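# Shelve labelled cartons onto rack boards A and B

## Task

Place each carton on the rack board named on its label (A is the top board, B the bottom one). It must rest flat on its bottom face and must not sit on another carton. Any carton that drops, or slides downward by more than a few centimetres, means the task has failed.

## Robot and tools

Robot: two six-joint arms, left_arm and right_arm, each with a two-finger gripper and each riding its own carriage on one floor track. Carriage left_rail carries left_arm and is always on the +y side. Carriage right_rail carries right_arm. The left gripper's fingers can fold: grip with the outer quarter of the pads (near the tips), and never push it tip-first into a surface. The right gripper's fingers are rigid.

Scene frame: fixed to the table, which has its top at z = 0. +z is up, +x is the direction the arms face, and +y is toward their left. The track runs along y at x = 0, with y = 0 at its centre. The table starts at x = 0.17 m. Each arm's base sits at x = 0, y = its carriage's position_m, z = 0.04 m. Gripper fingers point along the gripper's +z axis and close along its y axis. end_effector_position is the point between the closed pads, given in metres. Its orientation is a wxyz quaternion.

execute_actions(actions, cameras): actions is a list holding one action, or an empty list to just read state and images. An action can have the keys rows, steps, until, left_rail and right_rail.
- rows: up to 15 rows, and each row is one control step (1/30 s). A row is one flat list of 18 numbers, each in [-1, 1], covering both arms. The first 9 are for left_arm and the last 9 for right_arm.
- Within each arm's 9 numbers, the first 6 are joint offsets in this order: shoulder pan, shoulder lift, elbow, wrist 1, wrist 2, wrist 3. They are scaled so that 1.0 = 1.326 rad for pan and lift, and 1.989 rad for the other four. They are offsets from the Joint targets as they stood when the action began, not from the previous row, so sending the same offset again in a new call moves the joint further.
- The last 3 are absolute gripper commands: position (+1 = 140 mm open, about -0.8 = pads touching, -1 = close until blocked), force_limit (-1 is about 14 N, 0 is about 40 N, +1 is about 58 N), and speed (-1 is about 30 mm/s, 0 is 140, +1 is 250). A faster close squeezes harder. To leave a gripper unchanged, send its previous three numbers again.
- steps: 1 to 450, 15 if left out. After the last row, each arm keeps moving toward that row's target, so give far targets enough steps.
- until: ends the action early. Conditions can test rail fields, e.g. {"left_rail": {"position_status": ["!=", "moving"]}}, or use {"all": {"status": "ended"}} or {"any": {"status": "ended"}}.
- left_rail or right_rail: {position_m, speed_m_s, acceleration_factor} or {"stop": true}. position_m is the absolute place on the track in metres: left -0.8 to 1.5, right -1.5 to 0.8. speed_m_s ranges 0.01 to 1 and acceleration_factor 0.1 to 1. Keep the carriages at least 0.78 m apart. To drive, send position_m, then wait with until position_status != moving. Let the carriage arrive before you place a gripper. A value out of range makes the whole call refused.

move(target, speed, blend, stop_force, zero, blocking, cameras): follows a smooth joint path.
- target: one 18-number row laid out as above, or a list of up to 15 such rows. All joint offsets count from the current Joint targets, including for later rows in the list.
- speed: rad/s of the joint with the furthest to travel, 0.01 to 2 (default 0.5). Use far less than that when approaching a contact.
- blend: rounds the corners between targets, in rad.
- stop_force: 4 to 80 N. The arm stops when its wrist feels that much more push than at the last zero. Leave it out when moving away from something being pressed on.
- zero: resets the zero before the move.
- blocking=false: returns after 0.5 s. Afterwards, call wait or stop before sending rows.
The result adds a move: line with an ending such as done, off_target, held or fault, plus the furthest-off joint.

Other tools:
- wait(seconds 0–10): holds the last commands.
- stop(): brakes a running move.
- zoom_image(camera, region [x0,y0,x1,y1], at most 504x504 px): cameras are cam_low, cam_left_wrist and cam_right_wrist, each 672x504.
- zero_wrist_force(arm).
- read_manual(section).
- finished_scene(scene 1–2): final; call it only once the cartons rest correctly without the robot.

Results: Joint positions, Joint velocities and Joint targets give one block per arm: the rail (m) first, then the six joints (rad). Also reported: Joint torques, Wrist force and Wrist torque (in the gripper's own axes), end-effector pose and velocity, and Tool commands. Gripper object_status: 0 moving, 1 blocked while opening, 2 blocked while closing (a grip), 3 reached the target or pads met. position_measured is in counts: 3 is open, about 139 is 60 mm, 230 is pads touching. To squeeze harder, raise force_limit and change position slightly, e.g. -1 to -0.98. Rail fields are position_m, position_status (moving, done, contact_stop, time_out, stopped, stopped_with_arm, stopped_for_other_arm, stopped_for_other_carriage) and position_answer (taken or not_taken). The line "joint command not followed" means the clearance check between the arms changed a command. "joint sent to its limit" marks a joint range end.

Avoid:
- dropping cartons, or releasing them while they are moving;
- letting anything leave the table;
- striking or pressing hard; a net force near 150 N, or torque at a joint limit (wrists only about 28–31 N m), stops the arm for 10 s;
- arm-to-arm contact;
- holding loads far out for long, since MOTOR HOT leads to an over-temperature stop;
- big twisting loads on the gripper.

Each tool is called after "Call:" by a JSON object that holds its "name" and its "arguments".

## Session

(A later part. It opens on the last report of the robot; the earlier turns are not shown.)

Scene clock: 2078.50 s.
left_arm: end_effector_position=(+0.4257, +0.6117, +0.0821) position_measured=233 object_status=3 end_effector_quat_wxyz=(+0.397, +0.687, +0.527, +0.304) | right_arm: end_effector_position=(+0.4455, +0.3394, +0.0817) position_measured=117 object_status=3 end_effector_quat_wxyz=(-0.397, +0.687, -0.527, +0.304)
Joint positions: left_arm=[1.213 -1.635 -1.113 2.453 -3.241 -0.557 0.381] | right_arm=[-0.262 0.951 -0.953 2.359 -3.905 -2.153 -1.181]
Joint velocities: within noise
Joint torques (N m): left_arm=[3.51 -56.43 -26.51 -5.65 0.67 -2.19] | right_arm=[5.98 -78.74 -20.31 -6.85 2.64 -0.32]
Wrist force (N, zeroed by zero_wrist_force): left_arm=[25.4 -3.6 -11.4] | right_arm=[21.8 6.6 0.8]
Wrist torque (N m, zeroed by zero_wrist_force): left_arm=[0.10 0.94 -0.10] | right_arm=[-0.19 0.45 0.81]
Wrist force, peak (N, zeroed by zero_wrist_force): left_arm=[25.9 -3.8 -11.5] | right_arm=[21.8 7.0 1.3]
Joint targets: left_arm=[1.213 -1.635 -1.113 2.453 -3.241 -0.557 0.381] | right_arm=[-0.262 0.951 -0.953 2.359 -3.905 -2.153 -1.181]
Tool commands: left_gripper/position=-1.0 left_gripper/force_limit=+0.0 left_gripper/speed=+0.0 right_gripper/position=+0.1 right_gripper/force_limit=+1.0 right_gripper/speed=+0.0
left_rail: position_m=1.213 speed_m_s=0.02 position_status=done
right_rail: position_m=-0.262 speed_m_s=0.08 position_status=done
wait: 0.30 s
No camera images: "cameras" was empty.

Call:
{"name": "execute_actions", "arguments": {"actions": [{"left_rail":{"position_m":1.2122,"speed_m_s":0.02},"right_rail":{"position_m":-0.2612,"speed_m_s":0.02,"acceleration_factor":0.1},"steps":45,"until":{"all":{"status":"ended"}}}], "cameras": []}}

Call:
{"name": "move", "arguments": {"target": [0.01461,0.00791,-0.00368,-0.01627,-0.00323,0.01726,-1,0,0,0.01182,-0.00181,0.00327,0.00112,-0.00632,0.00566,0.1,1,0], "speed": 0.03, "cameras": ["cam_left_wrist","cam_right_wrist"]}}

Scene clock: 2087.73 s.
left_arm: end_effector_position=(+0.4257, +0.6109, +0.0821) position_measured=233 object_status=3 end_effector_quat_wxyz=(+0.397, +0.687, +0.527, +0.304) | right_arm: end_effector_position=(+0.4455, +0.3402, +0.0817) position_measured=117 object_status=3 end_effector_quat_wxyz=(-0.397, +0.687, -0.527, +0.304)
Joint positions: left_arm=[1.212 -1.635 -1.113 2.453 -3.241 -0.557 0.381] | right_arm=[-0.261 0.951 -0.953 2.359 -3.905 -2.153 -1.181]
Joint velocities: within noise
Joint torques (N m): left_arm=[-0.01 -65.92 -33.58 -4.55 -1.71 -1.95] | right_arm=[6.68 -78.25 -28.89 -5.11 3.35 -0.57]
Wrist force (N, zeroed by zero_wrist_force): left_arm=[30.6 -4.5 -12.9] | right_arm=[30.8 6.9 -0.9]
Wrist torque (N m, zeroed by zero_wrist_force): left_arm=[0.00 1.01 -0.13] | right_arm=[-0.11 0.57 1.16]
Wrist force, peak (N, zeroed by zero_wrist_force): left_arm=[30.7 -3.8 -13.5] | right_arm=[30.8 6.9 -0.9]
Joint targets: left_arm=[1.212 -1.635 -1.113 2.453 -3.241 -0.557 0.381] | right_arm=[-0.261 0.951 -0.953 2.359 -3.905 -2.153 -1.181]
Tool commands: left_gripper/position=-1.0 left_gripper/force_limit=+0.0 left_gripper/speed=+0.0 right_gripper/position=+0.1 right_gripper/force_limit=+1.0 right_gripper/speed=+0.0
left_rail: position_m=1.212 speed_m_s=0.02 position_status=done
right_rail: position_m=-0.261 speed_m_s=0.02 position_status=done
No camera images: "cameras" was empty.

Scene clock: 2089.20 s.
left_arm: end_effector_position=(+0.4357, +0.6109, +0.0821) position_measured=233 object_status=3 end_effector_quat_wxyz=(+0.397, +0.687, +0.527, +0.304) | right_arm: end_effector_position=(+0.4357, +0.3403, +0.0818) position_measured=117 object_status=3 end_effector_quat_wxyz=(-0.397, +0.687, -0.527, +0.304)
Joint positions: left_arm=[1.212 -1.615 -1.102 2.446 -3.273 -0.563 0.416] | right_arm=[-0.261 0.967 -0.955 2.365 -3.903 -2.166 -1.169]
Joint velocities: within noise
Joint torques (N m): left_arm=[-1.65 -48.79 -65.8 -18.35 -1.75 2.26] | right_arm=[34.77 -83.83 -24.17 -2.46 6.01 0.79]
Wrist force (N, zeroed by zero_wrist_force): left_arm=[45.2 -13.5 -17.6] | right_arm=[49.1 5.1 -5.9]
Wrist torque (N m, zeroed by zero_wrist_force): left_arm=[0.28 1.58 -0.04] | right_arm=[0.04 1.04 1.95]
Wrist force, peak (N, zeroed by zero_wrist_force): left_arm=[45.2 -13.5 -17.6] | right_arm=[49.5 6.0 -5.5]
Joint targets: left_arm=[1.212 -1.615 -1.102 2.446 -3.273 -0.563 0.416] | right_arm=[-0.261 0.967 -0.955 2.365 -3.903 -2.166 -1.169]
left_rail: position_m=1.212 speed_m_s=0.02 position_status=done
right_rail: position_m=-0.261 speed_m_s=0.02 position_status=done
move: done
camera_calibration:
cam_left_wrist: T_world_to_cam=[[0.467423, -0.126685, 0.87491, -0.189105], [-0.530398, -0.83195, 0.162901, 0.722102], [0.707244, -0.540194, -0.456066, 0.242089], [0, 0, 0, 1]] pos_world=[0.300177, 0.707571, 0.158226]
cam_right_wrist: T_world_to_cam=[[-0.499462, -0.111427, -0.85914, 0.332752], [-0.493453, 0.851695, 0.176409, -0.0874537], [0.712068, 0.512055, -0.480373, -0.269111], [0, 0, 0, 1]] pos_world=[0.314669, 0.249361, 0.172035]
Images, in order (width x height): cam_left_wrist 672x504, cam_right_wrist 672x504.

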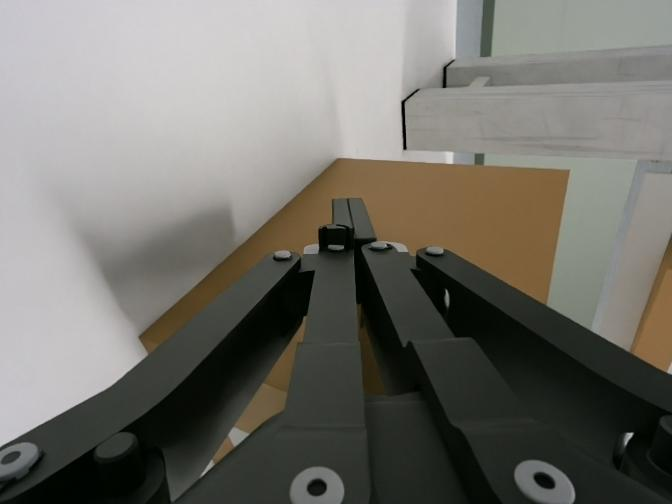

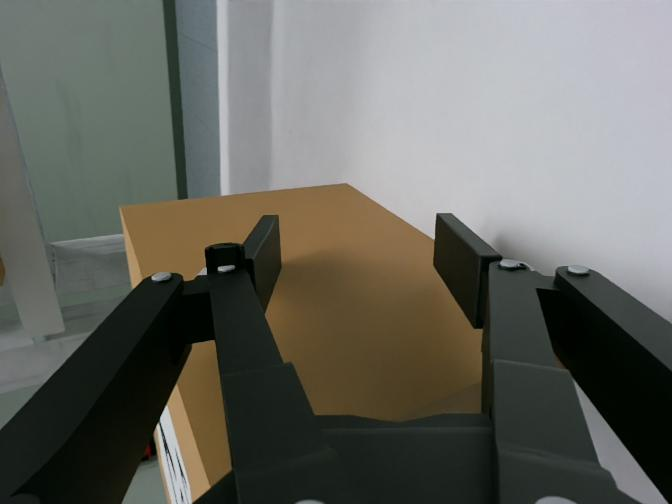

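Call:
{"name": "execute_actions", "arguments": {"actions": [{"left_rail":{"position_m":1.2111},"right_rail":{"position_m":-0.2601},"steps":45,"until":{"all":{"status":"ended"}}}], "cameras": []}}

Call:
{"name": "move", "arguments": {"target": [0,-0.03695,-0.0003,0.02493,0,0,-1,0,0,0,-0.03514,0.0015,0.02193,0,0,0.1,1,0], "speed": 0.03, "cameras": ["cam_left_wrist","cam_right_wrist"]}}

Scene clock: 2096.37 s.
left_arm: end_effector_position=(+0.4357, +0.6098, +0.0821) position_measured=233 object_status=3 end_effector_quat_wxyz=(+0.397, +0.687, +0.527, +0.304) | right_arm: end_effector_position=(+0.4356, +0.3413, +0.0818) position_measured=117 object_status=3 end_effector_quat_wxyz=(-0.397, +0.687, -0.527, +0.304)
Joint positions: left_arm=[1.211 -1.615 -1.102 2.446 -3.273 -0.563 0.416] | right_arm=[-0.26 0.967 -0.955 2.365 -3.903 -2.166 -1.169]
Joint velocities: within noise
Joint torques (N m): left_arm=[-15.45 -55.2 -64.17 -16.89 -2.08 2.9] | right_arm=[34.87 -82.9 -31.21 -3.42 12.62 -0.09]
Wrist force (N, zeroed by zero_wrist_force): left_arm=[65.0 -19.3 -19.0] | right_arm=[66.4 5.3 -9.3]
Wrist torque (N m, zeroed by zero_wrist_force): left_arm=[0.40 2.36 -0.03] | right_arm=[0.22 1.30 2.66]
Wrist force, peak (N, zeroed by zero_wrist_force): left_arm=[65.2 -19.3 -18.9] | right_arm=[66.4 5.3 -9.3]
Joint targets: left_arm=[1.211 -1.615 -1.102 2.446 -3.273 -0.563 0.416] | right_arm=[-0.260 0.967 -0.955 2.365 -3.903 -2.166 -1.169]
Tool commands: left_gripper/position=-1.0 left_gripper/force_limit=+0.0 left_gripper/speed=+0.0 right_gripper/position=+0.1 right_gripper/force_limit=+1.0 right_gripper/speed=+0.0
left_rail: position_m=1.211 speed_m_s=0.02 position_status=done
right_rail: position_m=-0.260 speed_m_s=0.02 position_status=done
No camera images: "cameras" was empty.

Scene clock: 2098.33 s.
left_arm: end_effector_position=(+0.4357, +0.6094, +0.1020) position_measured=233 object_status=3 end_effector_quat_wxyz=(+0.397, +0.687, +0.527, +0.304) | right_arm: end_effector_position=(+0.4361, +0.3420, +0.1021) position_measured=117 object_status=3 end_effector_quat_wxyz=(-0.397, +0.687, -0.527, +0.304)
Joint positions: left_arm=[1.211 -1.615 -1.151 2.445 -3.224 -0.563 0.416] | right_arm=[-0.26 0.967 -1.001 2.368 -3.859 -2.166 -1.169]
Joint velocities: within noise
Joint torques (N m): left_arm=[-40.98 -102.44 -92.65 -10.11 5.92 1.63] | right_arm=[35.12 -81.88 -35.04 -2.55 32.45 -3.3]
Wrist force (N, zeroed by zero_wrist_force): left_arm=[69.7 -30.4 -10.4] | right_arm=[74.3 3.3 -12.0]
Wrist torque (N m, zeroed by zero_wrist_force): left_arm=[0.77 2.59 0.08] | right_arm=[0.36 1.42 2.96]
Wrist force, peak (N, zeroed by zero_wrist_force): left_arm=[69.6 -30.8 -10.5] | right_arm=[74.5 3.9 -11.6]
Joint targets: left_arm=[1.211 -1.615 -1.151 2.445 -3.223 -0.563 0.416] | right_arm=[-0.260 0.967 -1.002 2.368 -3.859 -2.166 -1.169]
left_rail: position_m=1.211 speed_m_s=0.02 position_status=done
right_rail: position_m=-0.260 speed_m_s=0.02 position_status=done
move: done
camera_calibration:
cam_left_wrist: T_world_to_cam=[[0.467421, -0.126646, 0.874916, -0.206742], [-0.530403, -0.831939, 0.162942, 0.717643], [0.707241, -0.54022, -0.456039, 0.250365], [0, 0, 0, 1]] pos_world=[0.300207, 0.706105, 0.178124]
cam_right_wrist: T_world_to_cam=[[-0.499465, -0.111415, -0.85914, 0.350682], [-0.493453, 0.851692, 0.176422, -0.0923652], [0.712066, 0.512062, -0.480368, -0.260532], [0, 0, 0, 1]] pos_world=[0.315091, 0.251146, 0.192429]
Images, in order (width x height): cam_left_wrist 672x504, cam_right_wrist 672x504.

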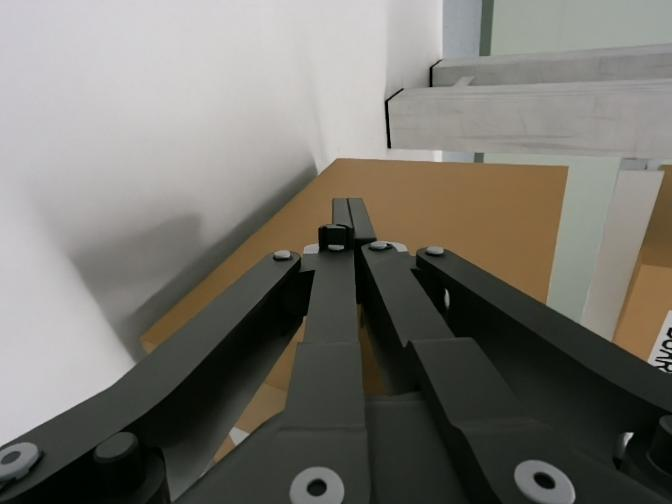

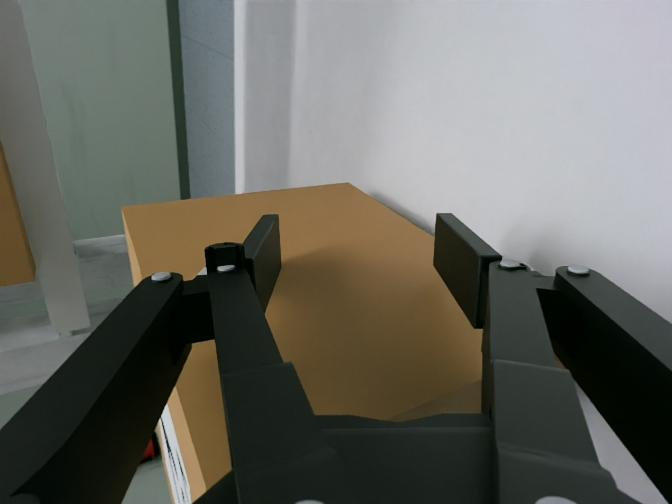

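Call:
{"name": "execute_actions", "arguments": {"actions": [{"left_rail":{"position_m":1.2114},"right_rail":{"position_m":-0.2604},"steps":45,"until":{"all":{"status":"ended"}}}], "cameras": []}}

Call:
{"name": "move", "arguments": {"target": [[0,-0.04229,-0.00079,0.02898,0,0,-1,0,0,0,-0.03932,0.00215,0.02406,0,0,0.1,1,0],[0,-0.08724,-0.0033,0.06146,0,0,-1,0,0,0,-0.08178,0.0027,0.05182,0,0,0.1,1,0],[0,-0.1303,-0.00722,0.09409,0,0,-1,0,0,0,-0.12356,0.00185,0.08052,0,0,0.1,1,0],[0,-0.1714,-0.01245,0.12672,0,0,-1,0,0,0,-0.16413,-0.00027,0.10969,0,0,0.1,1,0],[0,-0.21054,-0.01889,0.15925,0,0,-1,0,0,0,-0.20365,-0.00369,0.13946,0,0,0.1,1,0],[0,-0.24732,-0.02656,0.19144,0,0,-1,0,0,0,-0.24155,-0.00833,0.16936,0,0,0.1,1,0],[0,-0.28181,-0.03543,0.2233,0,0,-1,0,0,0,-0.27786,-0.01419,0.19943,0,0,0.1,1,0],[0,-0.31394,-0.04559,0.25488,0,0,-1,0,0,0,-0.3121,-0.02138,0.22945,0,0,0.1,1,0]], "speed": 0.06, "blend": 0.004, "cameras": ["cam_left_wrist"]}}

Scene clock: 2129.33 s.
left_arm: end_effector_position=(+0.4357, +0.6097, +0.1021) position_measured=233 object_status=3 end_effector_quat_wxyz=(+0.397, +0.687, +0.527, +0.304) | right_arm: end_effector_position=(+0.4361, +0.3420, +0.1022) position_measured=117 object_status=3 end_effector_quat_wxyz=(-0.397, +0.687, -0.527, +0.304)
Joint positions: left_arm=[1.211 -1.615 -1.151 2.445 -3.223 -0.563 0.416] | right_arm=[-0.26 0.967 -1.002 2.368 -3.859 -2.166 -1.169]
Joint velocities: within noise
Joint torques (N m): left_arm=[-46.29 -101.23 -88.44 -10.98 5.81 -0.19] | right_arm=[34.44 -80.6 -40.07 -3.06 31.63 -3.65]
Wrist force (N, zeroed by zero_wrist_force): left_arm=[65.9 -29.2 -10.0] | right_arm=[70.5 3.6 -10.8]
Wrist torque (N m, zeroed by zero_wrist_force): left_arm=[0.70 2.51 0.09] | right_arm=[0.36 1.33 2.78]
Wrist force, peak (N, zeroed by zero_wrist_force): left_arm=[70.0 -30.4 -10.1] | right_arm=[74.6 4.2 -11.7]
Joint targets: left_arm=[1.211 -1.615 -1.151 2.445 -3.223 -0.563 0.416] | right_arm=[-0.260 0.967 -1.002 2.368 -3.859 -2.166 -1.169]
Tool commands: left_gripper/position=-1.0 left_gripper/force_limit=+0.0 left_gripper/speed=+0.0 right_gripper/position=+0.1 right_gripper/force_limit=+1.0 right_gripper/speed=+0.0
left_rail: position_m=1.211 speed_m_s=0.02 position_status=done
right_rail: position_m=-0.260 speed_m_s=0.02 position_status=done
No camera images: "cameras" was empty.

Scene clock: 2138.17 s.
left_arm: end_effector_position=(+0.4357, +0.6099, +0.3000) position_measured=233 object_status=3 end_effector_quat_wxyz=(+0.397, +0.687, +0.527, +0.304) | right_arm: end_effector_position=(+0.4358, +0.3412, +0.2997) position_measured=117 object_status=3 end_effector_quat_wxyz=(-0.397, +0.687, -0.527, +0.304)
Joint positions: left_arm=[1.211 -1.615 -1.567 2.355 -2.717 -0.563 0.416] | right_arm=[-0.26 0.967 -1.415 2.326 -3.403 -2.166 -1.169]
Joint velocities: within noise
Joint torques (N m): left_arm=[-18.75 -68.06 -99.52 -8.84 5.67 -0.91] | right_arm=[33.73 -54.69 -59.73 -2.55 9.97 -3.51]
Wrist force (N, zeroed by zero_wrist_force): left_arm=[58.9 -26.6 -7.8] | right_arm=[62.5 3.9 -9.5]
Wrist torque (N m, zeroed by zero_wrist_force): left_arm=[0.65 2.22 0.08] | right_arm=[0.20 1.26 2.47]
Wrist force, peak (N, zeroed by zero_wrist_force): left_arm=[66.8 -30.5 -9.5] | right_arm=[71.8 3.6 -11.0]
Joint targets: left_arm=[1.211 -1.615 -1.567 2.355 -2.717 -0.563 0.416] | right_arm=[-0.260 0.967 -1.415 2.326 -3.403 -2.166 -1.169]
left_rail: position_m=1.211 speed_m_s=0.02 position_status=done
right_rail: position_m=-0.260 speed_m_s=0.02 position_status=done
move: done
camera_calibration:
cam_left_wrist: T_world_to_cam=[[0.467421, -0.126634, 0.874918, -0.379943], [-0.53041, -0.831932, 0.162957, 0.685817], [0.707236, -0.540235, -0.456031, 0.34097], [0, 0, 0, 1]] pos_world=[0.300211, 0.706643, 0.376153]
Images, in order (width x height): cam_left_wrist 672x504.

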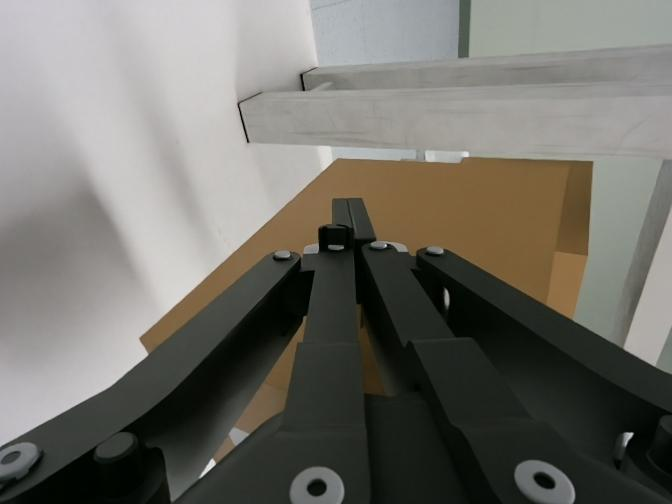

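Call:
{"name": "execute_actions", "arguments": {"actions": [{"left_rail":{"position_m":1.2111},"right_rail":{"position_m":-0.2601},"steps":45,"until":{"all":{"status":"ended"}}}], "cameras": []}}

Call:
{"name": "move", "arguments": {"target": [0.049,0.03082,-0.00836,-0.05847,-0.0129,0.05523,-1,0,0,-0.03957,0.01512,-0.01077,-0.00949,0.02122,-0.0187,0.1,1,0], "speed": 0.05, "cameras": []}}

Scene clock: 2151.20 s.
left_arm: end_effector_position=(+0.4357, +0.6097, +0.3001) position_measured=233 object_status=3 end_effector_quat_wxyz=(+0.397, +0.687, +0.527, +0.304) | right_arm: end_effector_position=(+0.4358, +0.3415, +0.2998) position_measured=117 object_status=3 end_effector_quat_wxyz=(-0.397, +0.687, -0.527, +0.304)
Joint positions: left_arm=[1.211 -1.615 -1.567 2.355 -2.716 -0.563 0.416] | right_arm=[-0.26 0.967 -1.415 2.326 -3.403 -2.166 -1.169]
Joint velocities: within noise
Joint torques (N m): left_arm=[-17.55 -68.82 -95.22 -9.78 5.74 -0.88] | right_arm=[31.21 -51.42 -53.91 -3.1 11.18 -3.7]
Wrist force (N, zeroed by zero_wrist_force): left_arm=[64.8 -28.7 -9.5] | right_arm=[68.7 3.7 -10.7]
Wrist torque (N m, zeroed by zero_wrist_force): left_arm=[0.67 2.40 0.08] | right_arm=[0.24 1.37 2.71]
Wrist force, peak (N, zeroed by zero_wrist_force): left_arm=[64.8 -28.7 -9.5] | right_arm=[68.7 3.7 -10.7]
Joint targets: left_arm=[1.211 -1.615 -1.567 2.355 -2.717 -0.563 0.416] | right_arm=[-0.260 0.967 -1.415 2.326 -3.403 -2.166 -1.169]
Tool commands: left_gripper/position=-1.0 left_gripper/force_limit=+0.0 left_gripper/speed=+0.0 right_gripper/position=+0.1 right_gripper/force_limit=+1.0 right_gripper/speed=+0.0
left_rail: position_m=1.211 speed_m_s=0.02 position_status=done
right_rail: position_m=-0.260 speed_m_s=0.02 position_status=done
No camera images: "cameras" was empty.

Scene clock: 2153.90 s.
left_arm: end_effector_position=(+0.4696, +0.6097, +0.3000) position_measured=233 object_status=3 end_effector_quat_wxyz=(+0.397, +0.687, +0.527, +0.304) | right_arm: end_effector_position=(+0.4696, +0.3415, +0.2997) position_measured=117 object_status=3 end_effector_quat_wxyz=(-0.397, +0.687, -0.527, +0.304)
Joint positions: left_arm=[1.211 -1.551 -1.527 2.338 -2.833 -0.589 0.525] | right_arm=[-0.26 0.914 -1.395 2.304 -3.422 -2.124 -1.206]
Joint velocities: within noise
Joint torques (N m): left_arm=[-16.27 -29.76 -99.84 -24.67 -1.78 2.53] | right_arm=[20.95 -30.21 -59.39 -13.13 29.2 -5.67]
Wrist force (N, zeroed by zero_wrist_force): left_arm=[60.8 -26.5 -8.8] | right_arm=[64.1 4.6 -9.6]
Wrist torque (N m, zeroed by zero_wrist_force): left_arm=[0.62 2.24 0.09] | right_arm=[0.24 1.31 2.55]
Wrist force, peak (N, zeroed by zero_wrist_force): left_arm=[68.1 -30.8 -9.9] | right_arm=[72.7 4.2 -11.1]
Joint targets: left_arm=[1.211 -1.550 -1.526 2.338 -2.833 -0.589 0.526] | right_arm=[-0.260 0.914 -1.395 2.304 -3.422 -2.124 -1.207]
left_rail: position_m=1.211 speed_m_s=0.02 position_status=done
right_rail: position_m=-0.260 speed_m_s=0.02 position_status=done
move: done
No camera images: "cameras" was empty.

Call:
{"name": "execute_actions", "arguments": {"actions": [{"left_rail":{"position_m":1.2106},"right_rail":{"position_m":-0.2596},"steps":45,"until":{"all":{"status":"ended"}}}], "cameras": []}}

Call:
{"name": "move", "arguments": {"target": [[0.02834,0.01824,-0.00649,-0.03042,-0.00864,0.02992,-1,0,0,-0.02219,0.00939,-0.00716,-0.00432,0.01201,-0.01007,0.1,1,0],[0.05616,0.0363,-0.01301,-0.05874,-0.01798,0.05783,-1,0,0,-0.04353,0.01874,-0.01442,-0.00789,0.02368,-0.01946,0.1,1,0]], "speed": 0.05, "blend": 0.004, "cameras": ["cam_left_wrist"]}}

Scene clock: 2165.37 s.
left_arm: end_effector_position=(+0.4697, +0.6093, +0.3000) position_measured=233 object_status=3 end_effector_quat_wxyz=(+0.397, +0.687, +0.527, +0.304) | right_arm: end_effector_position=(+0.4697, +0.3420, +0.2997) position_measured=117 object_status=3 end_effector_quat_wxyz=(-0.397, +0.687, -0.527, +0.304)
Joint positions: left_arm=[1.211 -1.55 -1.526 2.338 -2.833 -0.589 0.526] | right_arm=[-0.26 0.914 -1.395 2.304 -3.422 -2.124 -1.207]
Joint velocities: within noise
Joint torques (N m): left_arm=[-16.87 -32.38 -90.6 -22.23 -1.54 2.43] | right_arm=[24.85 -32.47 -52.2 -11.08 28.34 -5.74]
Wrist force (N, zeroed by zero_wrist_force): left_arm=[62.3 -25.9 -8.7] | right_arm=[65.7 5.9 -10.3]
Wrist torque (N m, zeroed by zero_wrist_force): left_arm=[0.62 2.29 0.10] | right_arm=[0.27 1.24 2.57]
Wrist force, peak (N, zeroed by zero_wrist_force): left_arm=[66.9 -28.4 -10.1] | right_arm=[70.9 4.1 -10.9]
Joint targets: left_arm=[1.211 -1.550 -1.526 2.338 -2.833 -0.589 0.526] | right_arm=[-0.260 0.914 -1.395 2.304 -3.422 -2.124 -1.207]
Tool commands: left_gripper/position=-1.0 left_gripper/force_limit=+0.0 left_gripper/speed=+0.0 right_gripper/position=+0.1 right_gripper/force_limit=+1.0 right_gripper/speed=+0.0
left_rail: position_m=1.211 speed_m_s=0.02 position_status=done
right_rail: position_m=-0.260 speed_m_s=0.02 position_status=done
No camera images: "cameras" was empty.

Scene clock: 2168.07 s.
left_arm: end_effector_position=(+0.5095, +0.6098, +0.2993) position_measured=233 object_status=3 end_effector_quat_wxyz=(+0.397, +0.687, +0.527, +0.304) | right_arm: end_effector_position=(+0.5092, +0.3416, +0.2995) position_measured=117 object_status=3 end_effector_quat_wxyz=(-0.397, +0.687, -0.527, +0.304)
Joint positions: left_arm=[1.211 -1.476 -1.478 2.312 -2.949 -0.625 0.64] | right_arm=[-0.26 0.857 -1.37 2.276 -3.438 -2.077 -1.245]
Joint velocities: within noise
Joint torques (N m): left_arm=[-13.41 -37.35 -89.42 -20.48 -5.05 3.04] | right_arm=[13.58 -35.92 -56.34 -13.31 24.36 -4.58]
Wrist force (N, zeroed by zero_wrist_force): left_arm=[49.4 -21.5 -6.1] | right_arm=[52.0 6.0 -7.3]
Wrist torque (N m, zeroed by zero_wrist_force): left_arm=[0.60 1.92 0.09] | right_arm=[0.08 1.13 2.05]
Wrist force, peak (N, zeroed by zero_wrist_force): left_arm=[62.2 -25.9 -8.9] | right_arm=[65.8 6.3 -10.2]
Joint targets: left_arm=[1.211 -1.476 -1.478 2.312 -2.950 -0.625 0.641] | right_arm=[-0.260 0.856 -1.370 2.275 -3.438 -2.077 -1.245]
left_rail: position_m=1.211 speed_m_s=0.02 position_status=done
right_rail: position_m=-0.260 speed_m_s=0.02 position_status=done
move: done
camera_calibration:
cam_left_wrist: T_world_to_cam=[[0.467482, -0.126812, 0.87486, -0.413667], [-0.530649, -0.831773, 0.162986, 0.72494], [0.707016, -0.540437, -0.456132, 0.288597], [0, 0, 0, 1]] pos_world=[0.374028, 0.706496, 0.375384]
Images, in order (width x height): cam_left_wrist 672x504.

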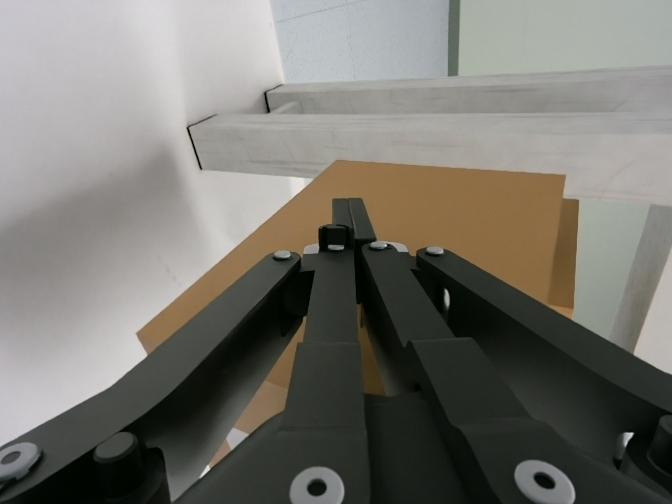

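Call:
{"name": "execute_actions", "arguments": {"actions": [{"left_rail":{"position_m":1.2099},"right_rail":{"position_m":-0.2589},"steps":45,"until":{"all":{"status":"ended"}}}], "cameras": []}}

Call:
{"name": "move", "arguments": {"target": [[0,-0.02413,-0.00754,0.02363,0,0,-1,0,0,0,-0.02459,-0.00603,0.02242,0,0,0.1,1,0],[0,-0.05762,-0.02051,0.05892,0,0,-1,0,0,0,-0.0598,-0.01639,0.05626,0,0,0.1,1,0],[0,-0.08296,-0.03218,0.08749,0,0,-1,0,0,0,-0.0865,-0.02624,0.08391,0,0,0.1,1,0],[0,-0.10603,-0.0448,0.11549,0,0,-1,0,0,0,-0.11146,-0.037,0.11131,0,0,0.1,1,0],[0,-0.127,-0.05832,0.14299,0,0,-1,0,0,0,-0.13462,-0.04867,0.13842,0,0,0.1,1,0],[0,-0.14578,-0.07275,0.16993,0,0,-1,0,0,0,-0.15603,-0.06119,0.16521,0,0,0.1,1,0]], "speed": 0.06, "blend": 0.004, "cameras": ["cam_left_wrist"]}}

Scene clock: 2180.63 s.
left_arm: end_effector_position=(+0.5096, +0.6092, +0.2993) position_measured=233 object_status=3 end_effector_quat_wxyz=(+0.397, +0.687, +0.527, +0.304) | right_arm: end_effector_position=(+0.5093, +0.3422, +0.2995) position_measured=117 object_status=3 end_effector_quat_wxyz=(-0.397, +0.687, -0.527, +0.304)
Joint positions: left_arm=[1.21 -1.476 -1.478 2.312 -2.95 -0.625 0.641] | right_arm=[-0.259 0.856 -1.37 2.275 -3.438 -2.077 -1.245]
Joint velocities: within noise
Joint torques (N m): left_arm=[-21.06 -34.22 -85.02 -19.39 -4.83 2.29] | right_arm=[23.14 -36.89 -49.58 -11.19 24.02 -5.08]
Wrist force (N, zeroed by zero_wrist_force): left_arm=[61.3 -26.3 -8.3] | right_arm=[64.9 6.3 -10.1]
Wrist torque (N m, zeroed by zero_wrist_force): left_arm=[0.62 2.33 0.10] | right_arm=[0.21 1.35 2.57]
Wrist force, peak (N, zeroed by zero_wrist_force): left_arm=[61.3 -26.3 -8.3] | right_arm=[64.9 6.3 -10.1]
Joint targets: left_arm=[1.210 -1.476 -1.478 2.312 -2.950 -0.625 0.641] | right_arm=[-0.259 0.856 -1.370 2.275 -3.438 -2.077 -1.245]
Tool commands: left_gripper/position=-1.0 left_gripper/force_limit=+0.0 left_gripper/speed=+0.0 right_gripper/position=+0.1 right_gripper/force_limit=+1.0 right_gripper/speed=+0.0
left_rail: position_m=1.210 speed_m_s=0.02 position_status=done
right_rail: position_m=-0.259 speed_m_s=0.02 position_status=done
No camera images: "cameras" was empty.

Scene clock: 2186.67 s.
left_arm: end_effector_position=(+0.5096, +0.6087, +0.4500) position_measured=233 object_status=3 end_effector_quat_wxyz=(+0.397, +0.687, +0.527, +0.304) | right_arm: end_effector_position=(+0.5095, +0.3425, +0.4496) position_measured=117 object_status=3 end_effector_quat_wxyz=(-0.397, +0.687, -0.527, +0.304)
Joint positions: left_arm=[1.21 -1.476 -1.672 2.168 -2.612 -0.625 0.641] | right_arm=[-0.259 0.856 -1.577 2.154 -3.109 -2.077 -1.245]
Joint velocities: within noise
Joint torques (N m): left_arm=[-47.34 -55.27 -104.98 -9.09 -4.56 1.84] | right_arm=[51.35 -40.27 -64.12 -1.53 24.31 -4.75]
Wrist force (N, zeroed by zero_wrist_force): left_arm=[68.8 -28.1 -10.1] | right_arm=[72.8 6.0 -12.0]
Wrist torque (N m, zeroed by zero_wrist_force): left_arm=[0.69 2.59 0.12] | right_arm=[0.45 1.42 2.86]
Wrist force, peak (N, zeroed by zero_wrist_force): left_arm=[72.6 -29.5 -10.2] | right_arm=[76.8 6.3 -13.0]
Joint targets: left_arm=[1.210 -1.476 -1.672 2.168 -2.612 -0.625 0.641] | right_arm=[-0.259 0.856 -1.577 2.154 -3.109 -2.077 -1.245]
left_rail: position_m=1.210 speed_m_s=0.02 position_status=done
right_rail: position_m=-0.259 speed_m_s=0.02 position_status=done
move: done
camera_calibration:
cam_left_wrist: T_world_to_cam=[[0.467477, -0.126818, 0.874861, -0.545684], [-0.530646, -0.831777, 0.162975, 0.69956], [0.707022, -0.540429, -0.456132, 0.35668], [0, 0, 0, 1]] pos_world=[0.374134, 0.705436, 0.52608]
Images, in order (width x height): cam_left_wrist 672x504.

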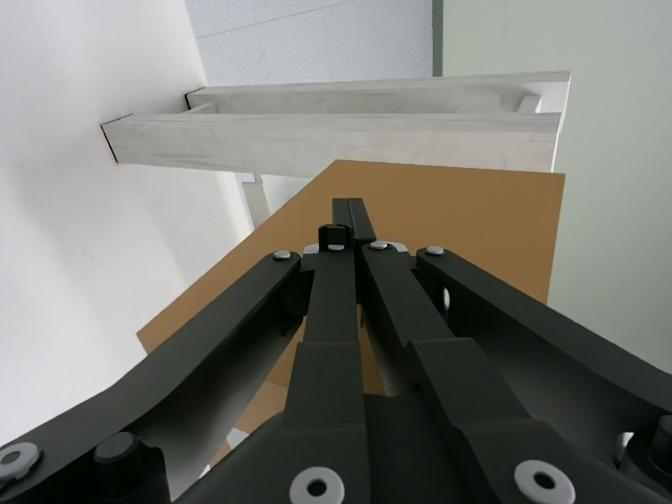

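Call:
{"name": "execute_actions", "arguments": {"actions": [{"left_rail":{"position_m":1.2106},"right_rail":{"position_m":-0.2596},"steps":45,"until":{"all":{"status":"ended"}}}], "cameras": []}}

Call:
{"name": "move", "arguments": {"target": [[0,-0.02534,-0.02428,0.04118,0,0,-1,0,0,0,-0.02911,-0.02182,0.04123,0,0,0.1,1,0],[0,-0.04623,-0.05068,0.0815,0,0,-1,0,0,0,-0.05407,-0.04575,0.0818,0,0,0.1,1,0],[0,-0.06237,-0.07888,0.12046,0,0,-1,0,0,0,-0.07428,-0.07154,0.12106,0,0,0.1,1,0],[0,-0.0725,-0.10509,0.15341,0,0,-1,0,0,0,-0.08808,-0.09574,0.15448,0,0,0.1,1,0]], "speed": 0.06, "blend": 0.004, "cameras": ["cam_left_wrist"]}}

Scene clock: 2200.47 s.
left_arm: end_effector_position=(+0.5096, +0.6094, +0.4500) position_measured=233 object_status=3 end_effector_quat_wxyz=(+0.397, +0.687, +0.527, +0.304) | right_arm: end_effector_position=(+0.5094, +0.3418, +0.4497) position_measured=117 object_status=3 end_effector_quat_wxyz=(-0.397, +0.687, -0.527, +0.304)
Joint positions: left_arm=[1.211 -1.476 -1.672 2.168 -2.612 -0.625 0.641] | right_arm=[-0.26 0.856 -1.577 2.154 -3.109 -2.077 -1.245]
Joint velocities: within noise
Joint torques (N m): left_arm=[-44.2 -55.2 -96.89 -9.64 -4.48 1.88] | right_arm=[43.93 -39.99 -56.87 -2.9 24.68 -4.87]
Wrist force (N, zeroed by zero_wrist_force): left_arm=[56.7 -24.0 -7.6] | right_arm=[59.9 6.3 -9.3]
Wrist torque (N m, zeroed by zero_wrist_force): left_arm=[0.63 2.14 0.10] | right_arm=[0.29 1.19 2.31]
Wrist force, peak (N, zeroed by zero_wrist_force): left_arm=[69.2 -28.7 -9.6] | right_arm=[73.3 6.5 -11.5]
Joint targets: left_arm=[1.211 -1.476 -1.672 2.168 -2.612 -0.625 0.641] | right_arm=[-0.260 0.856 -1.577 2.154 -3.109 -2.077 -1.245]
Tool commands: left_gripper/position=-1.0 left_gripper/force_limit=+0.0 left_gripper/speed=+0.0 right_gripper/position=+0.1 right_gripper/force_limit=+1.0 right_gripper/speed=+0.0
left_rail: position_m=1.211 speed_m_s=0.02 position_status=done
right_rail: position_m=-0.260 speed_m_s=0.02 position_status=done
No camera images: "cameras" was empty.

Scene clock: 2205.97 s.
left_arm: end_effector_position=(+0.5096, +0.6092, +0.6048) position_measured=233 object_status=3 end_effector_quat_wxyz=(+0.397, +0.687, +0.527, +0.304) | right_arm: end_effector_position=(+0.5097, +0.3421, +0.6044) position_measured=117 object_status=3 end_effector_quat_wxyz=(-0.397, +0.687, -0.527, +0.304)
Joint positions: left_arm=[1.211 -1.476 -1.768 1.959 -2.307 -0.625 0.641] | right_arm=[-0.26 0.856 -1.694 1.964 -2.802 -2.077 -1.245]
Joint velocities: within noise
Joint torques (N m): left_arm=[-25.62 -38.24 -96.28 -8.47 -4.78 1.68] | right_arm=[35.65 -31.7 -60.21 -2.82 24.53 -4.91]
Wrist force (N, zeroed by zero_wrist_force): left_arm=[64.2 -26.6 -9.0] | right_arm=[68.3 6.5 -10.7]
Wrist torque (N m, zeroed by zero_wrist_force): left_arm=[0.72 2.41 0.11] | right_arm=[0.38 1.29 2.64]
Wrist force, peak (N, zeroed by zero_wrist_force): left_arm=[68.4 -28.1 -9.8] | right_arm=[72.9 6.4 -12.0]
Joint targets: left_arm=[1.211 -1.476 -1.768 1.959 -2.307 -0.625 0.641] | right_arm=[-0.260 0.856 -1.694 1.963 -2.802 -2.077 -1.245]
left_rail: position_m=1.211 speed_m_s=0.02 position_status=done
right_rail: position_m=-0.260 speed_m_s=0.02 position_status=done
move: done
camera_calibration:
cam_left_wrist: T_world_to_cam=[[0.467476, -0.126795, 0.874865, -0.681103], [-0.530641, -0.831777, 0.162993, 0.674715], [0.707026, -0.540435, -0.456119, 0.427519], [0, 0, 0, 1]] pos_world=[0.374164, 0.705898, 0.680899]
Images, in order (width x height): cam_left_wrist 672x504.

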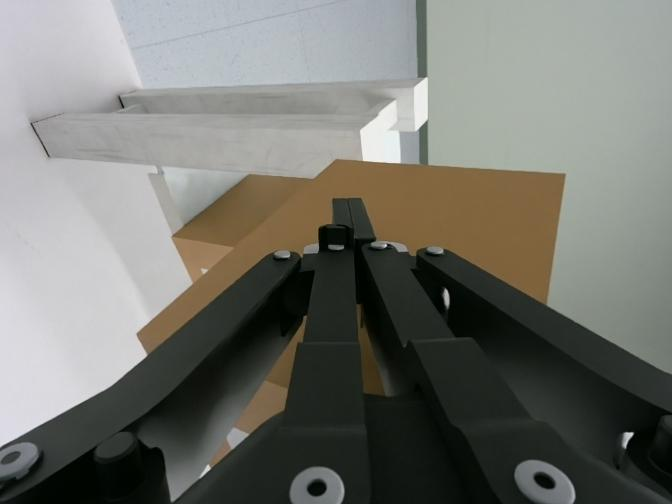

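Call:
{"name": "execute_actions", "arguments": {"actions": [{"left_rail":{"position_m":1.0869,"speed_m_s":0.06,"acceleration_factor":0.1},"right_rail":{"position_m":-0.3829,"speed_m_s":0.06,"acceleration_factor":0.1},"steps":200,"until":{"all":{"status":"ended"}}}], "cameras": []}}

Call:
{"name": "move", "arguments": {"target": [[0.0541,0.03198,-0.01007,-0.05128,-0.0198,0.05005,-1,0,0,-0.04024,0.02502,-0.01372,-0.01098,0.0221,-0.01716,0.1,1,0],[0.10581,0.06554,-0.02353,-0.09363,-0.04082,0.09318,-1,0,0,-0.07728,0.05207,-0.02952,-0.01969,0.04266,-0.03229,0.1,1,0]], "speed": 0.05, "blend": 0.004, "cameras": ["cam_left_wrist"]}}

Scene clock: 2217.17 s.
left_arm: end_effector_position=(+0.5096, +0.4855, +0.6049) position_measured=233 object_status=3 end_effector_quat_wxyz=(+0.397, +0.687, +0.527, +0.304) | right_arm: end_effector_position=(+0.5097, +0.2188, +0.6045) position_measured=117 object_status=3 end_effector_quat_wxyz=(-0.397, +0.687, -0.527, +0.304)
Joint positions: left_arm=[1.087 -1.476 -1.768 1.959 -2.307 -0.625 0.641] | right_arm=[-0.383 0.856 -1.694 1.963 -2.802 -2.077 -1.245]
Joint velocities: within noise
Joint torques (N m): left_arm=[-42.8 -12.79 -85.8 -21.7 -3.82 1.54] | right_arm=[49.11 -9.93 -49.63 -3.56 24.09 -4.8]
Wrist force (N, zeroed by zero_wrist_force): left_arm=[69.3 -27.7 -10.1] | right_arm=[73.2 5.6 -12.1]
Wrist torque (N m, zeroed by zero_wrist_force): left_arm=[0.74 2.57 0.10] | right_arm=[0.37 1.38 2.84]
Wrist force, peak (N, zeroed by zero_wrist_force): left_arm=[74.5 -29.7 -10.8] | right_arm=[78.1 6.1 -12.9]
Joint targets: left_arm=[1.087 -1.476 -1.768 1.959 -2.307 -0.625 0.641] | right_arm=[-0.383 0.856 -1.694 1.963 -2.802 -2.077 -1.245]
Tool commands: left_gripper/position=-1.0 left_gripper/force_limit=+0.0 left_gripper/speed=+0.0 right_gripper/position=+0.1 right_gripper/force_limit=+1.0 right_gripper/speed=+0.0
left_rail: position_m=1.087 speed_m_s=0.06 position_status=done
right_rail: position_m=-0.383 speed_m_s=0.06 position_status=done
No camera images: "cameras" was empty.

Scene clock: 2221.27 s.
left_arm: end_effector_position=(+0.5896, +0.4854, +0.6049) position_measured=233 object_status=3 end_effector_quat_wxyz=(+0.397, +0.687, +0.527, +0.304) | right_arm: end_effector_position=(+0.5896, +0.2188, +0.6046) position_measured=117 object_status=3 end_effector_quat_wxyz=(-0.397, +0.687, -0.527, +0.304)
Joint positions: left_arm=[1.087 -1.336 -1.681 1.912 -2.493 -0.706 0.826] | right_arm=[-0.383 0.754 -1.625 1.905 -2.841 -1.992 -1.309]
Joint velocities: within noise
Joint torques (N m): left_arm=[-19 -13.07 -94.05 -22.12 -12.64 2.53] | right_arm=[26.67 -13.39 -59.25 -12.88 29.61 -5.63]
Wrist force (N, zeroed by zero_wrist_force): left_arm=[58.1 -25.1 -7.4] | right_arm=[61.3 6.3 -9.0]
Wrist torque (N m, zeroed by zero_wrist_force): left_arm=[0.60 2.13 0.07] | right_arm=[0.09 1.23 2.43]
Wrist force, peak (N, zeroed by zero_wrist_force): left_arm=[70.2 -29.3 -9.9] | right_arm=[75.1 6.4 -12.0]
Joint targets: left_arm=[1.087 -1.336 -1.681 1.912 -2.493 -0.706 0.826] | right_arm=[-0.383 0.754 -1.625 1.905 -2.841 -1.992 -1.309]
left_rail: position_m=1.087 speed_m_s=0.06 position_status=done
right_rail: position_m=-0.383 speed_m_s=0.06 position_status=done
move: done
camera_calibration:
cam_left_wrist: T_world_to_cam=[[0.467244, -0.126682, 0.875005, -0.734299], [-0.530492, -0.831903, 0.162836, 0.614254], [0.707292, -0.540267, -0.455906, 0.303854], [0, 0, 0, 1]] pos_world=[0.45404, 0.58214, 0.681022]
Images, in order (width x height): cam_left_wrist 672x504.

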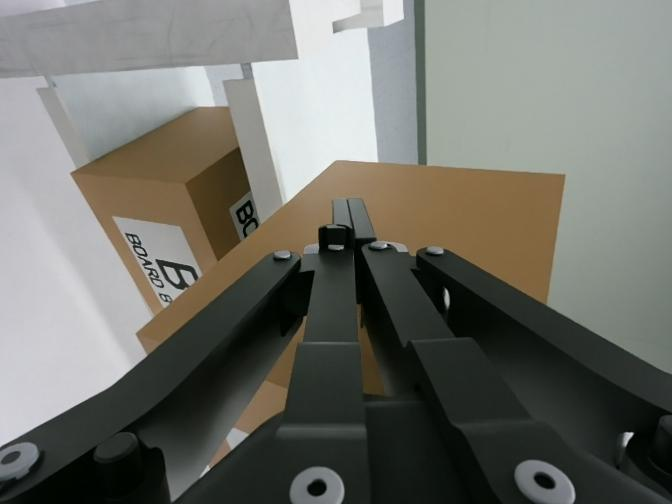

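Squeeze +.3 and continue to k7.

Call:
{"name": "execute_actions", "arguments": {"actions": [{"left_rail":{"position_m":1.0865},"right_rail":{"position_m":-0.3825},"steps":45,"until":{"all":{"status":"ended"}}}], "cameras": []}}

Call:
{"name": "move", "arguments": {"target": [[0.04909,0.03471,-0.01642,-0.03443,-0.02161,0.03709,-1,0,0,-0.03398,0.02883,-0.01784,-0.00661,0.01904,-0.01336,0.1,1,0],[0.09544,0.07021,-0.03548,-0.06201,-0.04305,0.06905,-1,0,0,-0.0651,0.05926,-0.03772,-0.01128,0.03655,-0.02527,0.1,1,0]], "speed": 0.05, "blend": 0.004, "cameras": ["cam_left_wrist"]}}

Scene clock: 2228.50 s.
left_arm: end_effector_position=(+0.5897, +0.4851, +0.6049) position_measured=233 object_status=3 end_effector_quat_wxyz=(+0.397, +0.687, +0.527, +0.304) | right_arm: end_effector_position=(+0.5897, +0.2192, +0.6046) position_measured=117 object_status=3 end_effector_quat_wxyz=(-0.397, +0.687, -0.527, +0.304)
Joint positions: left_arm=[1.087 -1.336 -1.681 1.912 -2.493 -0.706 0.826] | right_arm=[-0.383 0.754 -1.625 1.905 -2.841 -1.992 -1.309]
Joint velocities: within noise
Joint torques (N m): left_arm=[-26.72 -13.59 -86.19 -20.66 -12.83 2.13] | right_arm=[29.99 -17.14 -53.53 -11.52 29.35 -5.29]
Wrist force (N, zeroed by zero_wrist_force): left_arm=[65.4 -27.1 -9.0] | right_arm=[69.6 5.9 -10.9]
Wrist torque (N m, zeroed by zero_wrist_force): left_arm=[0.68 2.49 0.08] | right_arm=[0.21 1.27 2.76]
Wrist force, peak (N, zeroed by zero_wrist_force): left_arm=[65.4 -27.1 -9.0] | right_arm=[69.6 5.9 -10.9]
Joint targets: left_arm=[1.087 -1.336 -1.681 1.912 -2.493 -0.706 0.826] | right_arm=[-0.383 0.754 -1.625 1.905 -2.841 -1.992 -1.309]
Tool commands: left_gripper/position=-1.0 left_gripper/force_limit=+0.0 left_gripper/speed=+0.0 right_gripper/position=+0.1 right_gripper/force_limit=+1.0 right_gripper/speed=+0.0
left_rail: position_m=1.087 speed_m_s=0.06 position_status=done
right_rail: position_m=-0.383 speed_m_s=0.06 position_status=done
No camera images: "cameras" was empty.

Scene clock: 2231.60 s.
left_arm: end_effector_position=(+0.6695, +0.4850, +0.6050) position_measured=233 object_status=3 end_effector_quat_wxyz=(+0.397, +0.687, +0.527, +0.304) | right_arm: end_effector_position=(+0.6696, +0.2193, +0.6045) position_measured=117 object_status=3 end_effector_quat_wxyz=(-0.397, +0.687, -0.527, +0.304)
Joint positions: left_arm=[1.086 -1.209 -1.588 1.841 -2.616 -0.791 0.963] | right_arm=[-0.382 0.668 -1.547 1.83 -2.863 -1.919 -1.36]
Joint velocities: within noise
Joint torques (N m): left_arm=[-27.06 -21.78 -92.78 -21.07 -16.93 2.38] | right_arm=[30.87 -26.36 -59.63 -12.51 29.85 -5.54]
Wrist force (N, zeroed by zero_wrist_force): left_arm=[58.4 -25.0 -7.4] | right_arm=[61.7 5.9 -9.3]
Wrist torque (N m, zeroed by zero_wrist_force): left_arm=[0.58 2.13 0.09] | right_arm=[0.10 1.23 2.38]
Wrist force, peak (N, zeroed by zero_wrist_force): left_arm=[67.5 -27.8 -9.1] | right_arm=[71.2 6.2 -11.2]
Joint targets: left_arm=[1.087 -1.209 -1.588 1.841 -2.616 -0.791 0.963] | right_arm=[-0.383 0.668 -1.546 1.830 -2.863 -1.919 -1.360]
left_rail: position_m=1.086 position_m_goal=1.087 speed_m_s=0.06 position_status=done
right_rail: position_m=-0.382 position_m_goal=-0.383 speed_m_s=0.06 position_status=done
move: done
camera_calibration:
cam_left_wrist: T_world_to_cam=[[0.467146, -0.126725, 0.875052, -0.771694], [-0.53059, -0.83185, 0.162787, 0.656331], [0.707282, -0.540339, -0.455835, 0.247094], [0, 0, 0, 1]] pos_world=[0.533971, 0.58169, 0.681064]
Images, in order (width x height): cam_left_wrist 672x504.

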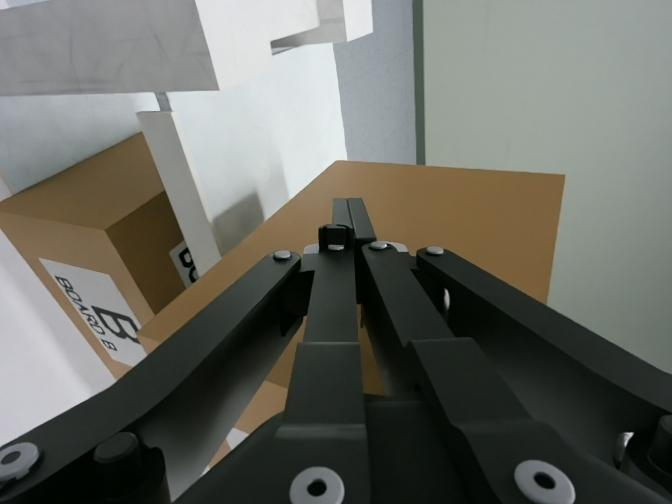

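Call:
{"name": "execute_actions", "arguments": {"actions": [{"left_rail":{"position_m":1.0863},"right_rail":{"position_m":-0.3823},"steps":45,"until":{"all":{"status":"ended"}}}], "cameras": []}}

Call:
{"name": "move", "arguments": {"target": [[0.04358,0.03612,-0.02144,-0.02159,-0.0211,0.02755,-1,0,0,-0.02846,0.0318,-0.02186,-0.0028,0.01611,-0.01061,0.1,1,0],[0.08444,0.07282,-0.04514,-0.03805,-0.04154,0.05147,-1,0,0,-0.05449,0.06484,-0.04572,-0.00377,0.0309,-0.02011,0.1,1,0]], "speed": 0.05, "blend": 0.004, "cameras": ["cam_left_wrist"]}}

Scene clock: 2238.97 s.
left_arm: end_effector_position=(+0.6696, +0.4850, +0.6050) position_measured=233 object_status=3 end_effector_quat_wxyz=(+0.397, +0.687, +0.527, +0.304) | right_arm: end_effector_position=(+0.6697, +0.2192, +0.6046) position_measured=117 object_status=3 end_effector_quat_wxyz=(-0.397, +0.687, -0.527, +0.304)
Joint positions: left_arm=[1.086 -1.209 -1.588 1.841 -2.616 -0.791 0.963] | right_arm=[-0.382 0.668 -1.546 1.83 -2.863 -1.919 -1.36]
Joint velocities: within noise
Joint torques (N m): left_arm=[-26.3 -22.84 -89.41 -20.54 -16.78 2.14] | right_arm=[30.99 -26.95 -54 -11.21 30.11 -5.47]
Wrist force (N, zeroed by zero_wrist_force): left_arm=[58.4 -24.7 -7.6] | right_arm=[61.8 5.7 -9.3]
Wrist torque (N m, zeroed by zero_wrist_force): left_arm=[0.61 2.18 0.09] | right_arm=[0.09 1.21 2.39]
Wrist force, peak (N, zeroed by zero_wrist_force): left_arm=[58.7 -25.2 -7.3] | right_arm=[62.2 6.4 -8.8]
Joint targets: left_arm=[1.086 -1.209 -1.588 1.841 -2.616 -0.791 0.963] | right_arm=[-0.382 0.668 -1.546 1.830 -2.863 -1.919 -1.360]
Tool commands: left_gripper/position=-1.0 left_gripper/force_limit=+0.0 left_gripper/speed=+0.0 right_gripper/position=+0.1 right_gripper/force_limit=+1.0 right_gripper/speed=+0.0
left_rail: position_m=1.086 speed_m_s=0.06 position_status=done
right_rail: position_m=-0.382 speed_m_s=0.06 position_status=done
No camera images: "cameras" was empty.

Scene clock: 2241.57 s.
left_arm: end_effector_position=(+0.7494, +0.4847, +0.6049) position_measured=233 object_status=3 end_effector_quat_wxyz=(+0.397, +0.687, +0.527, +0.304) | right_arm: end_effector_position=(+0.7496, +0.2195, +0.6045) position_measured=117 object_status=3 end_effector_quat_wxyz=(-0.397, +0.687, -0.527, +0.304)
Joint positions: left_arm=[1.086 -1.097 -1.491 1.752 -2.692 -0.874 1.065] | right_arm=[-0.382 0.596 -1.461 1.739 -2.871 -1.858 -1.4]
Joint velocities: within noise
Joint torques (N m): left_arm=[-32.89 -34.38 -93.13 -21.54 -19.3 3.12] | right_arm=[33.55 -36.52 -58.24 -12.04 29.73 -5.6]
Wrist force (N, zeroed by zero_wrist_force): left_arm=[56.6 -23.6 -7.4] | right_arm=[59.9 5.4 -8.8]
Wrist torque (N m, zeroed by zero_wrist_force): left_arm=[0.66 2.17 0.08] | right_arm=[0.10 1.13 2.30]
Wrist force, peak (N, zeroed by zero_wrist_force): left_arm=[63.6 -26.3 -8.4] | right_arm=[67.5 6.0 -10.4]
Joint targets: left_arm=[1.086 -1.097 -1.491 1.752 -2.692 -0.874 1.066] | right_arm=[-0.382 0.595 -1.461 1.739 -2.871 -1.858 -1.400]
left_rail: position_m=1.086 speed_m_s=0.06 position_status=done
right_rail: position_m=-0.382 speed_m_s=0.06 position_status=done
move: done
camera_calibration:
cam_left_wrist: T_world_to_cam=[[0.467345, -0.126721, 0.874946, -0.809086], [-0.530601, -0.831813, 0.162942, 0.698405], [0.707143, -0.540397, -0.455982, 0.190623], [0, 0, 0, 1]] pos_world=[0.613898, 0.581426, 0.681027]
Images, in order (width x height): cam_left_wrist 672x504.

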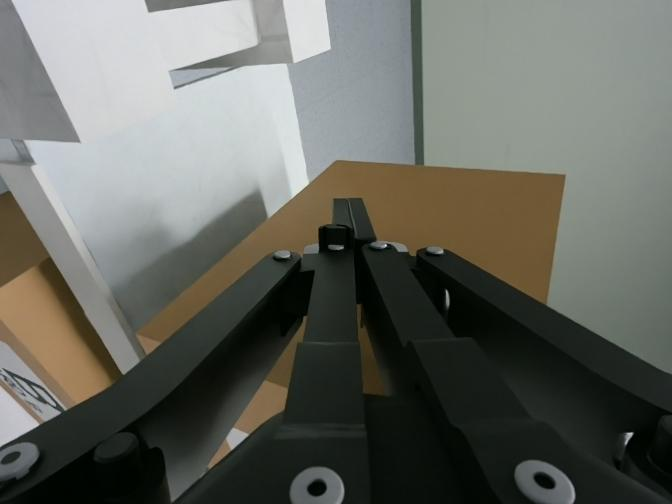

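Call:
{"name": "move", "arguments": {"target": [0,0.01183,0.02163,-0.02952,0,0,-1,0,0,0,0.01247,0.02102,-0.02934,0,0,0.1,1,0], "speed": 0.03, "stop_force": 15, "cameras": []}}

Call:
{"name": "move", "arguments": {"target": [0,0.0045,0.007,-0.01,0,0,-1,0,0,0,0.0047,0.0068,-0.0099,0,0,0.1,1,0], "speed": 0.015, "stop_force": 15, "cameras": ["cam_left_wrist"]}}

Scene clock: 2254.00 s.
left_arm: end_effector_position=(+0.7495, +0.4847, +0.5719) position_measured=233 object_status=3 end_effector_quat_wxyz=(+0.397, +0.687, +0.527, +0.304) | right_arm: end_effector_position=(+0.7497, +0.2195, +0.5715) position_measured=117 object_status=3 end_effector_quat_wxyz=(-0.397, +0.687, -0.527, +0.304)
Joint positions: left_arm=[1.086 -1.097 -1.476 1.795 -2.75 -0.874 1.066] | right_arm=[-0.382 0.595 -1.444 1.781 -2.929 -1.858 -1.4]
Joint velocities: within noise
Joint torques (N m): left_arm=[-38.2 -37.24 -73.57 -20.49 -18.82 2.47] | right_arm=[41.17 -37.74 -42.95 -12.07 28.89 -5.37]
Wrist force (N, zeroed by zero_wrist_force): left_arm=[55.3 -24.2 -6.9] | right_arm=[58.9 6.3 -8.7]
Wrist torque (N m, zeroed by zero_wrist_force): left_arm=[0.62 2.11 0.09] | right_arm=[0.13 1.11 2.25]
Wrist force, peak (N, zeroed by zero_wrist_force): left_arm=[60.1 -25.4 -7.6] | right_arm=[63.8 6.0 -9.5]
Joint targets: left_arm=[1.086 -1.097 -1.476 1.795 -2.750 -0.874 1.066] | right_arm=[-0.382 0.595 -1.444 1.781 -2.929 -1.858 -1.400]
left_rail: position_m=1.086 speed_m_s=0.06 position_status=done
right_rail: position_m=-0.382 speed_m_s=0.06 position_status=done
move: done
No camera images: "cameras" was empty.

Scene clock: 2256.37 s.
left_arm: end_effector_position=(+0.7495, +0.4848, +0.5610) position_measured=233 object_status=3 end_effector_quat_wxyz=(+0.397, +0.687, +0.527, +0.304) | right_arm: end_effector_position=(+0.7497, +0.2195, +0.5631) position_measured=117 object_status=3 end_effector_quat_wxyz=(-0.397, +0.687, -0.527, +0.304)
Joint positions: left_arm=[1.086 -1.097 -1.47 1.808 -2.77 -0.874 1.066] | right_arm=[-0.382 0.595 -1.439 1.791 -2.945 -1.858 -1.4]
Joint velocities: within noise
Joint torques (N m): left_arm=[-41.03 -27.68 -68.73 -14.06 -18.77 2.19] | right_arm=[44.11 -49.76 -44.9 1.57 24.62 -5.08]
Wrist force (N, zeroed by zero_wrist_force): left_arm=[55.4 -12.5 -17.6] | right_arm=[53.0 -7.1 -14.0]
Wrist torque (N m, zeroed by zero_wrist_force): left_arm=[0.32 1.93 -0.09] | right_arm=[0.64 0.90 2.19]
Wrist force, peak (N, zeroed by zero_wrist_force): left_arm=[56.8 -22.1 -8.6] | right_arm=[59.4 6.5 -8.8]
Joint targets: left_arm=[1.086 -1.097 -1.470 1.808 -2.770 -0.874 1.066] | right_arm=[-0.382 0.595 -1.439 1.791 -2.945 -1.858 -1.400]
left_rail: position_m=1.086 speed_m_s=0.06 position_status=done
right_rail: position_m=-0.382 speed_m_s=0.06 position_status=done
move: contact (left_arm, right_arm)
camera_calibration:
cam_left_wrist: T_world_to_cam=[[0.467259, -0.126564, 0.875014, -0.770741], [-0.530602, -0.831795, 0.16303, 0.705621], [0.707199, -0.540462, -0.455819, 0.170422], [0, 0, 0, 1]] pos_world=[0.614018, 0.581491, 0.637053]
Images, in order (width x height): cam_left_wrist 672x504.

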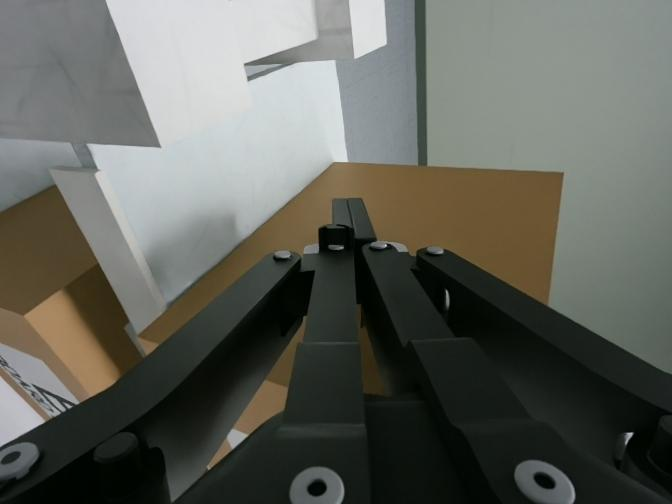

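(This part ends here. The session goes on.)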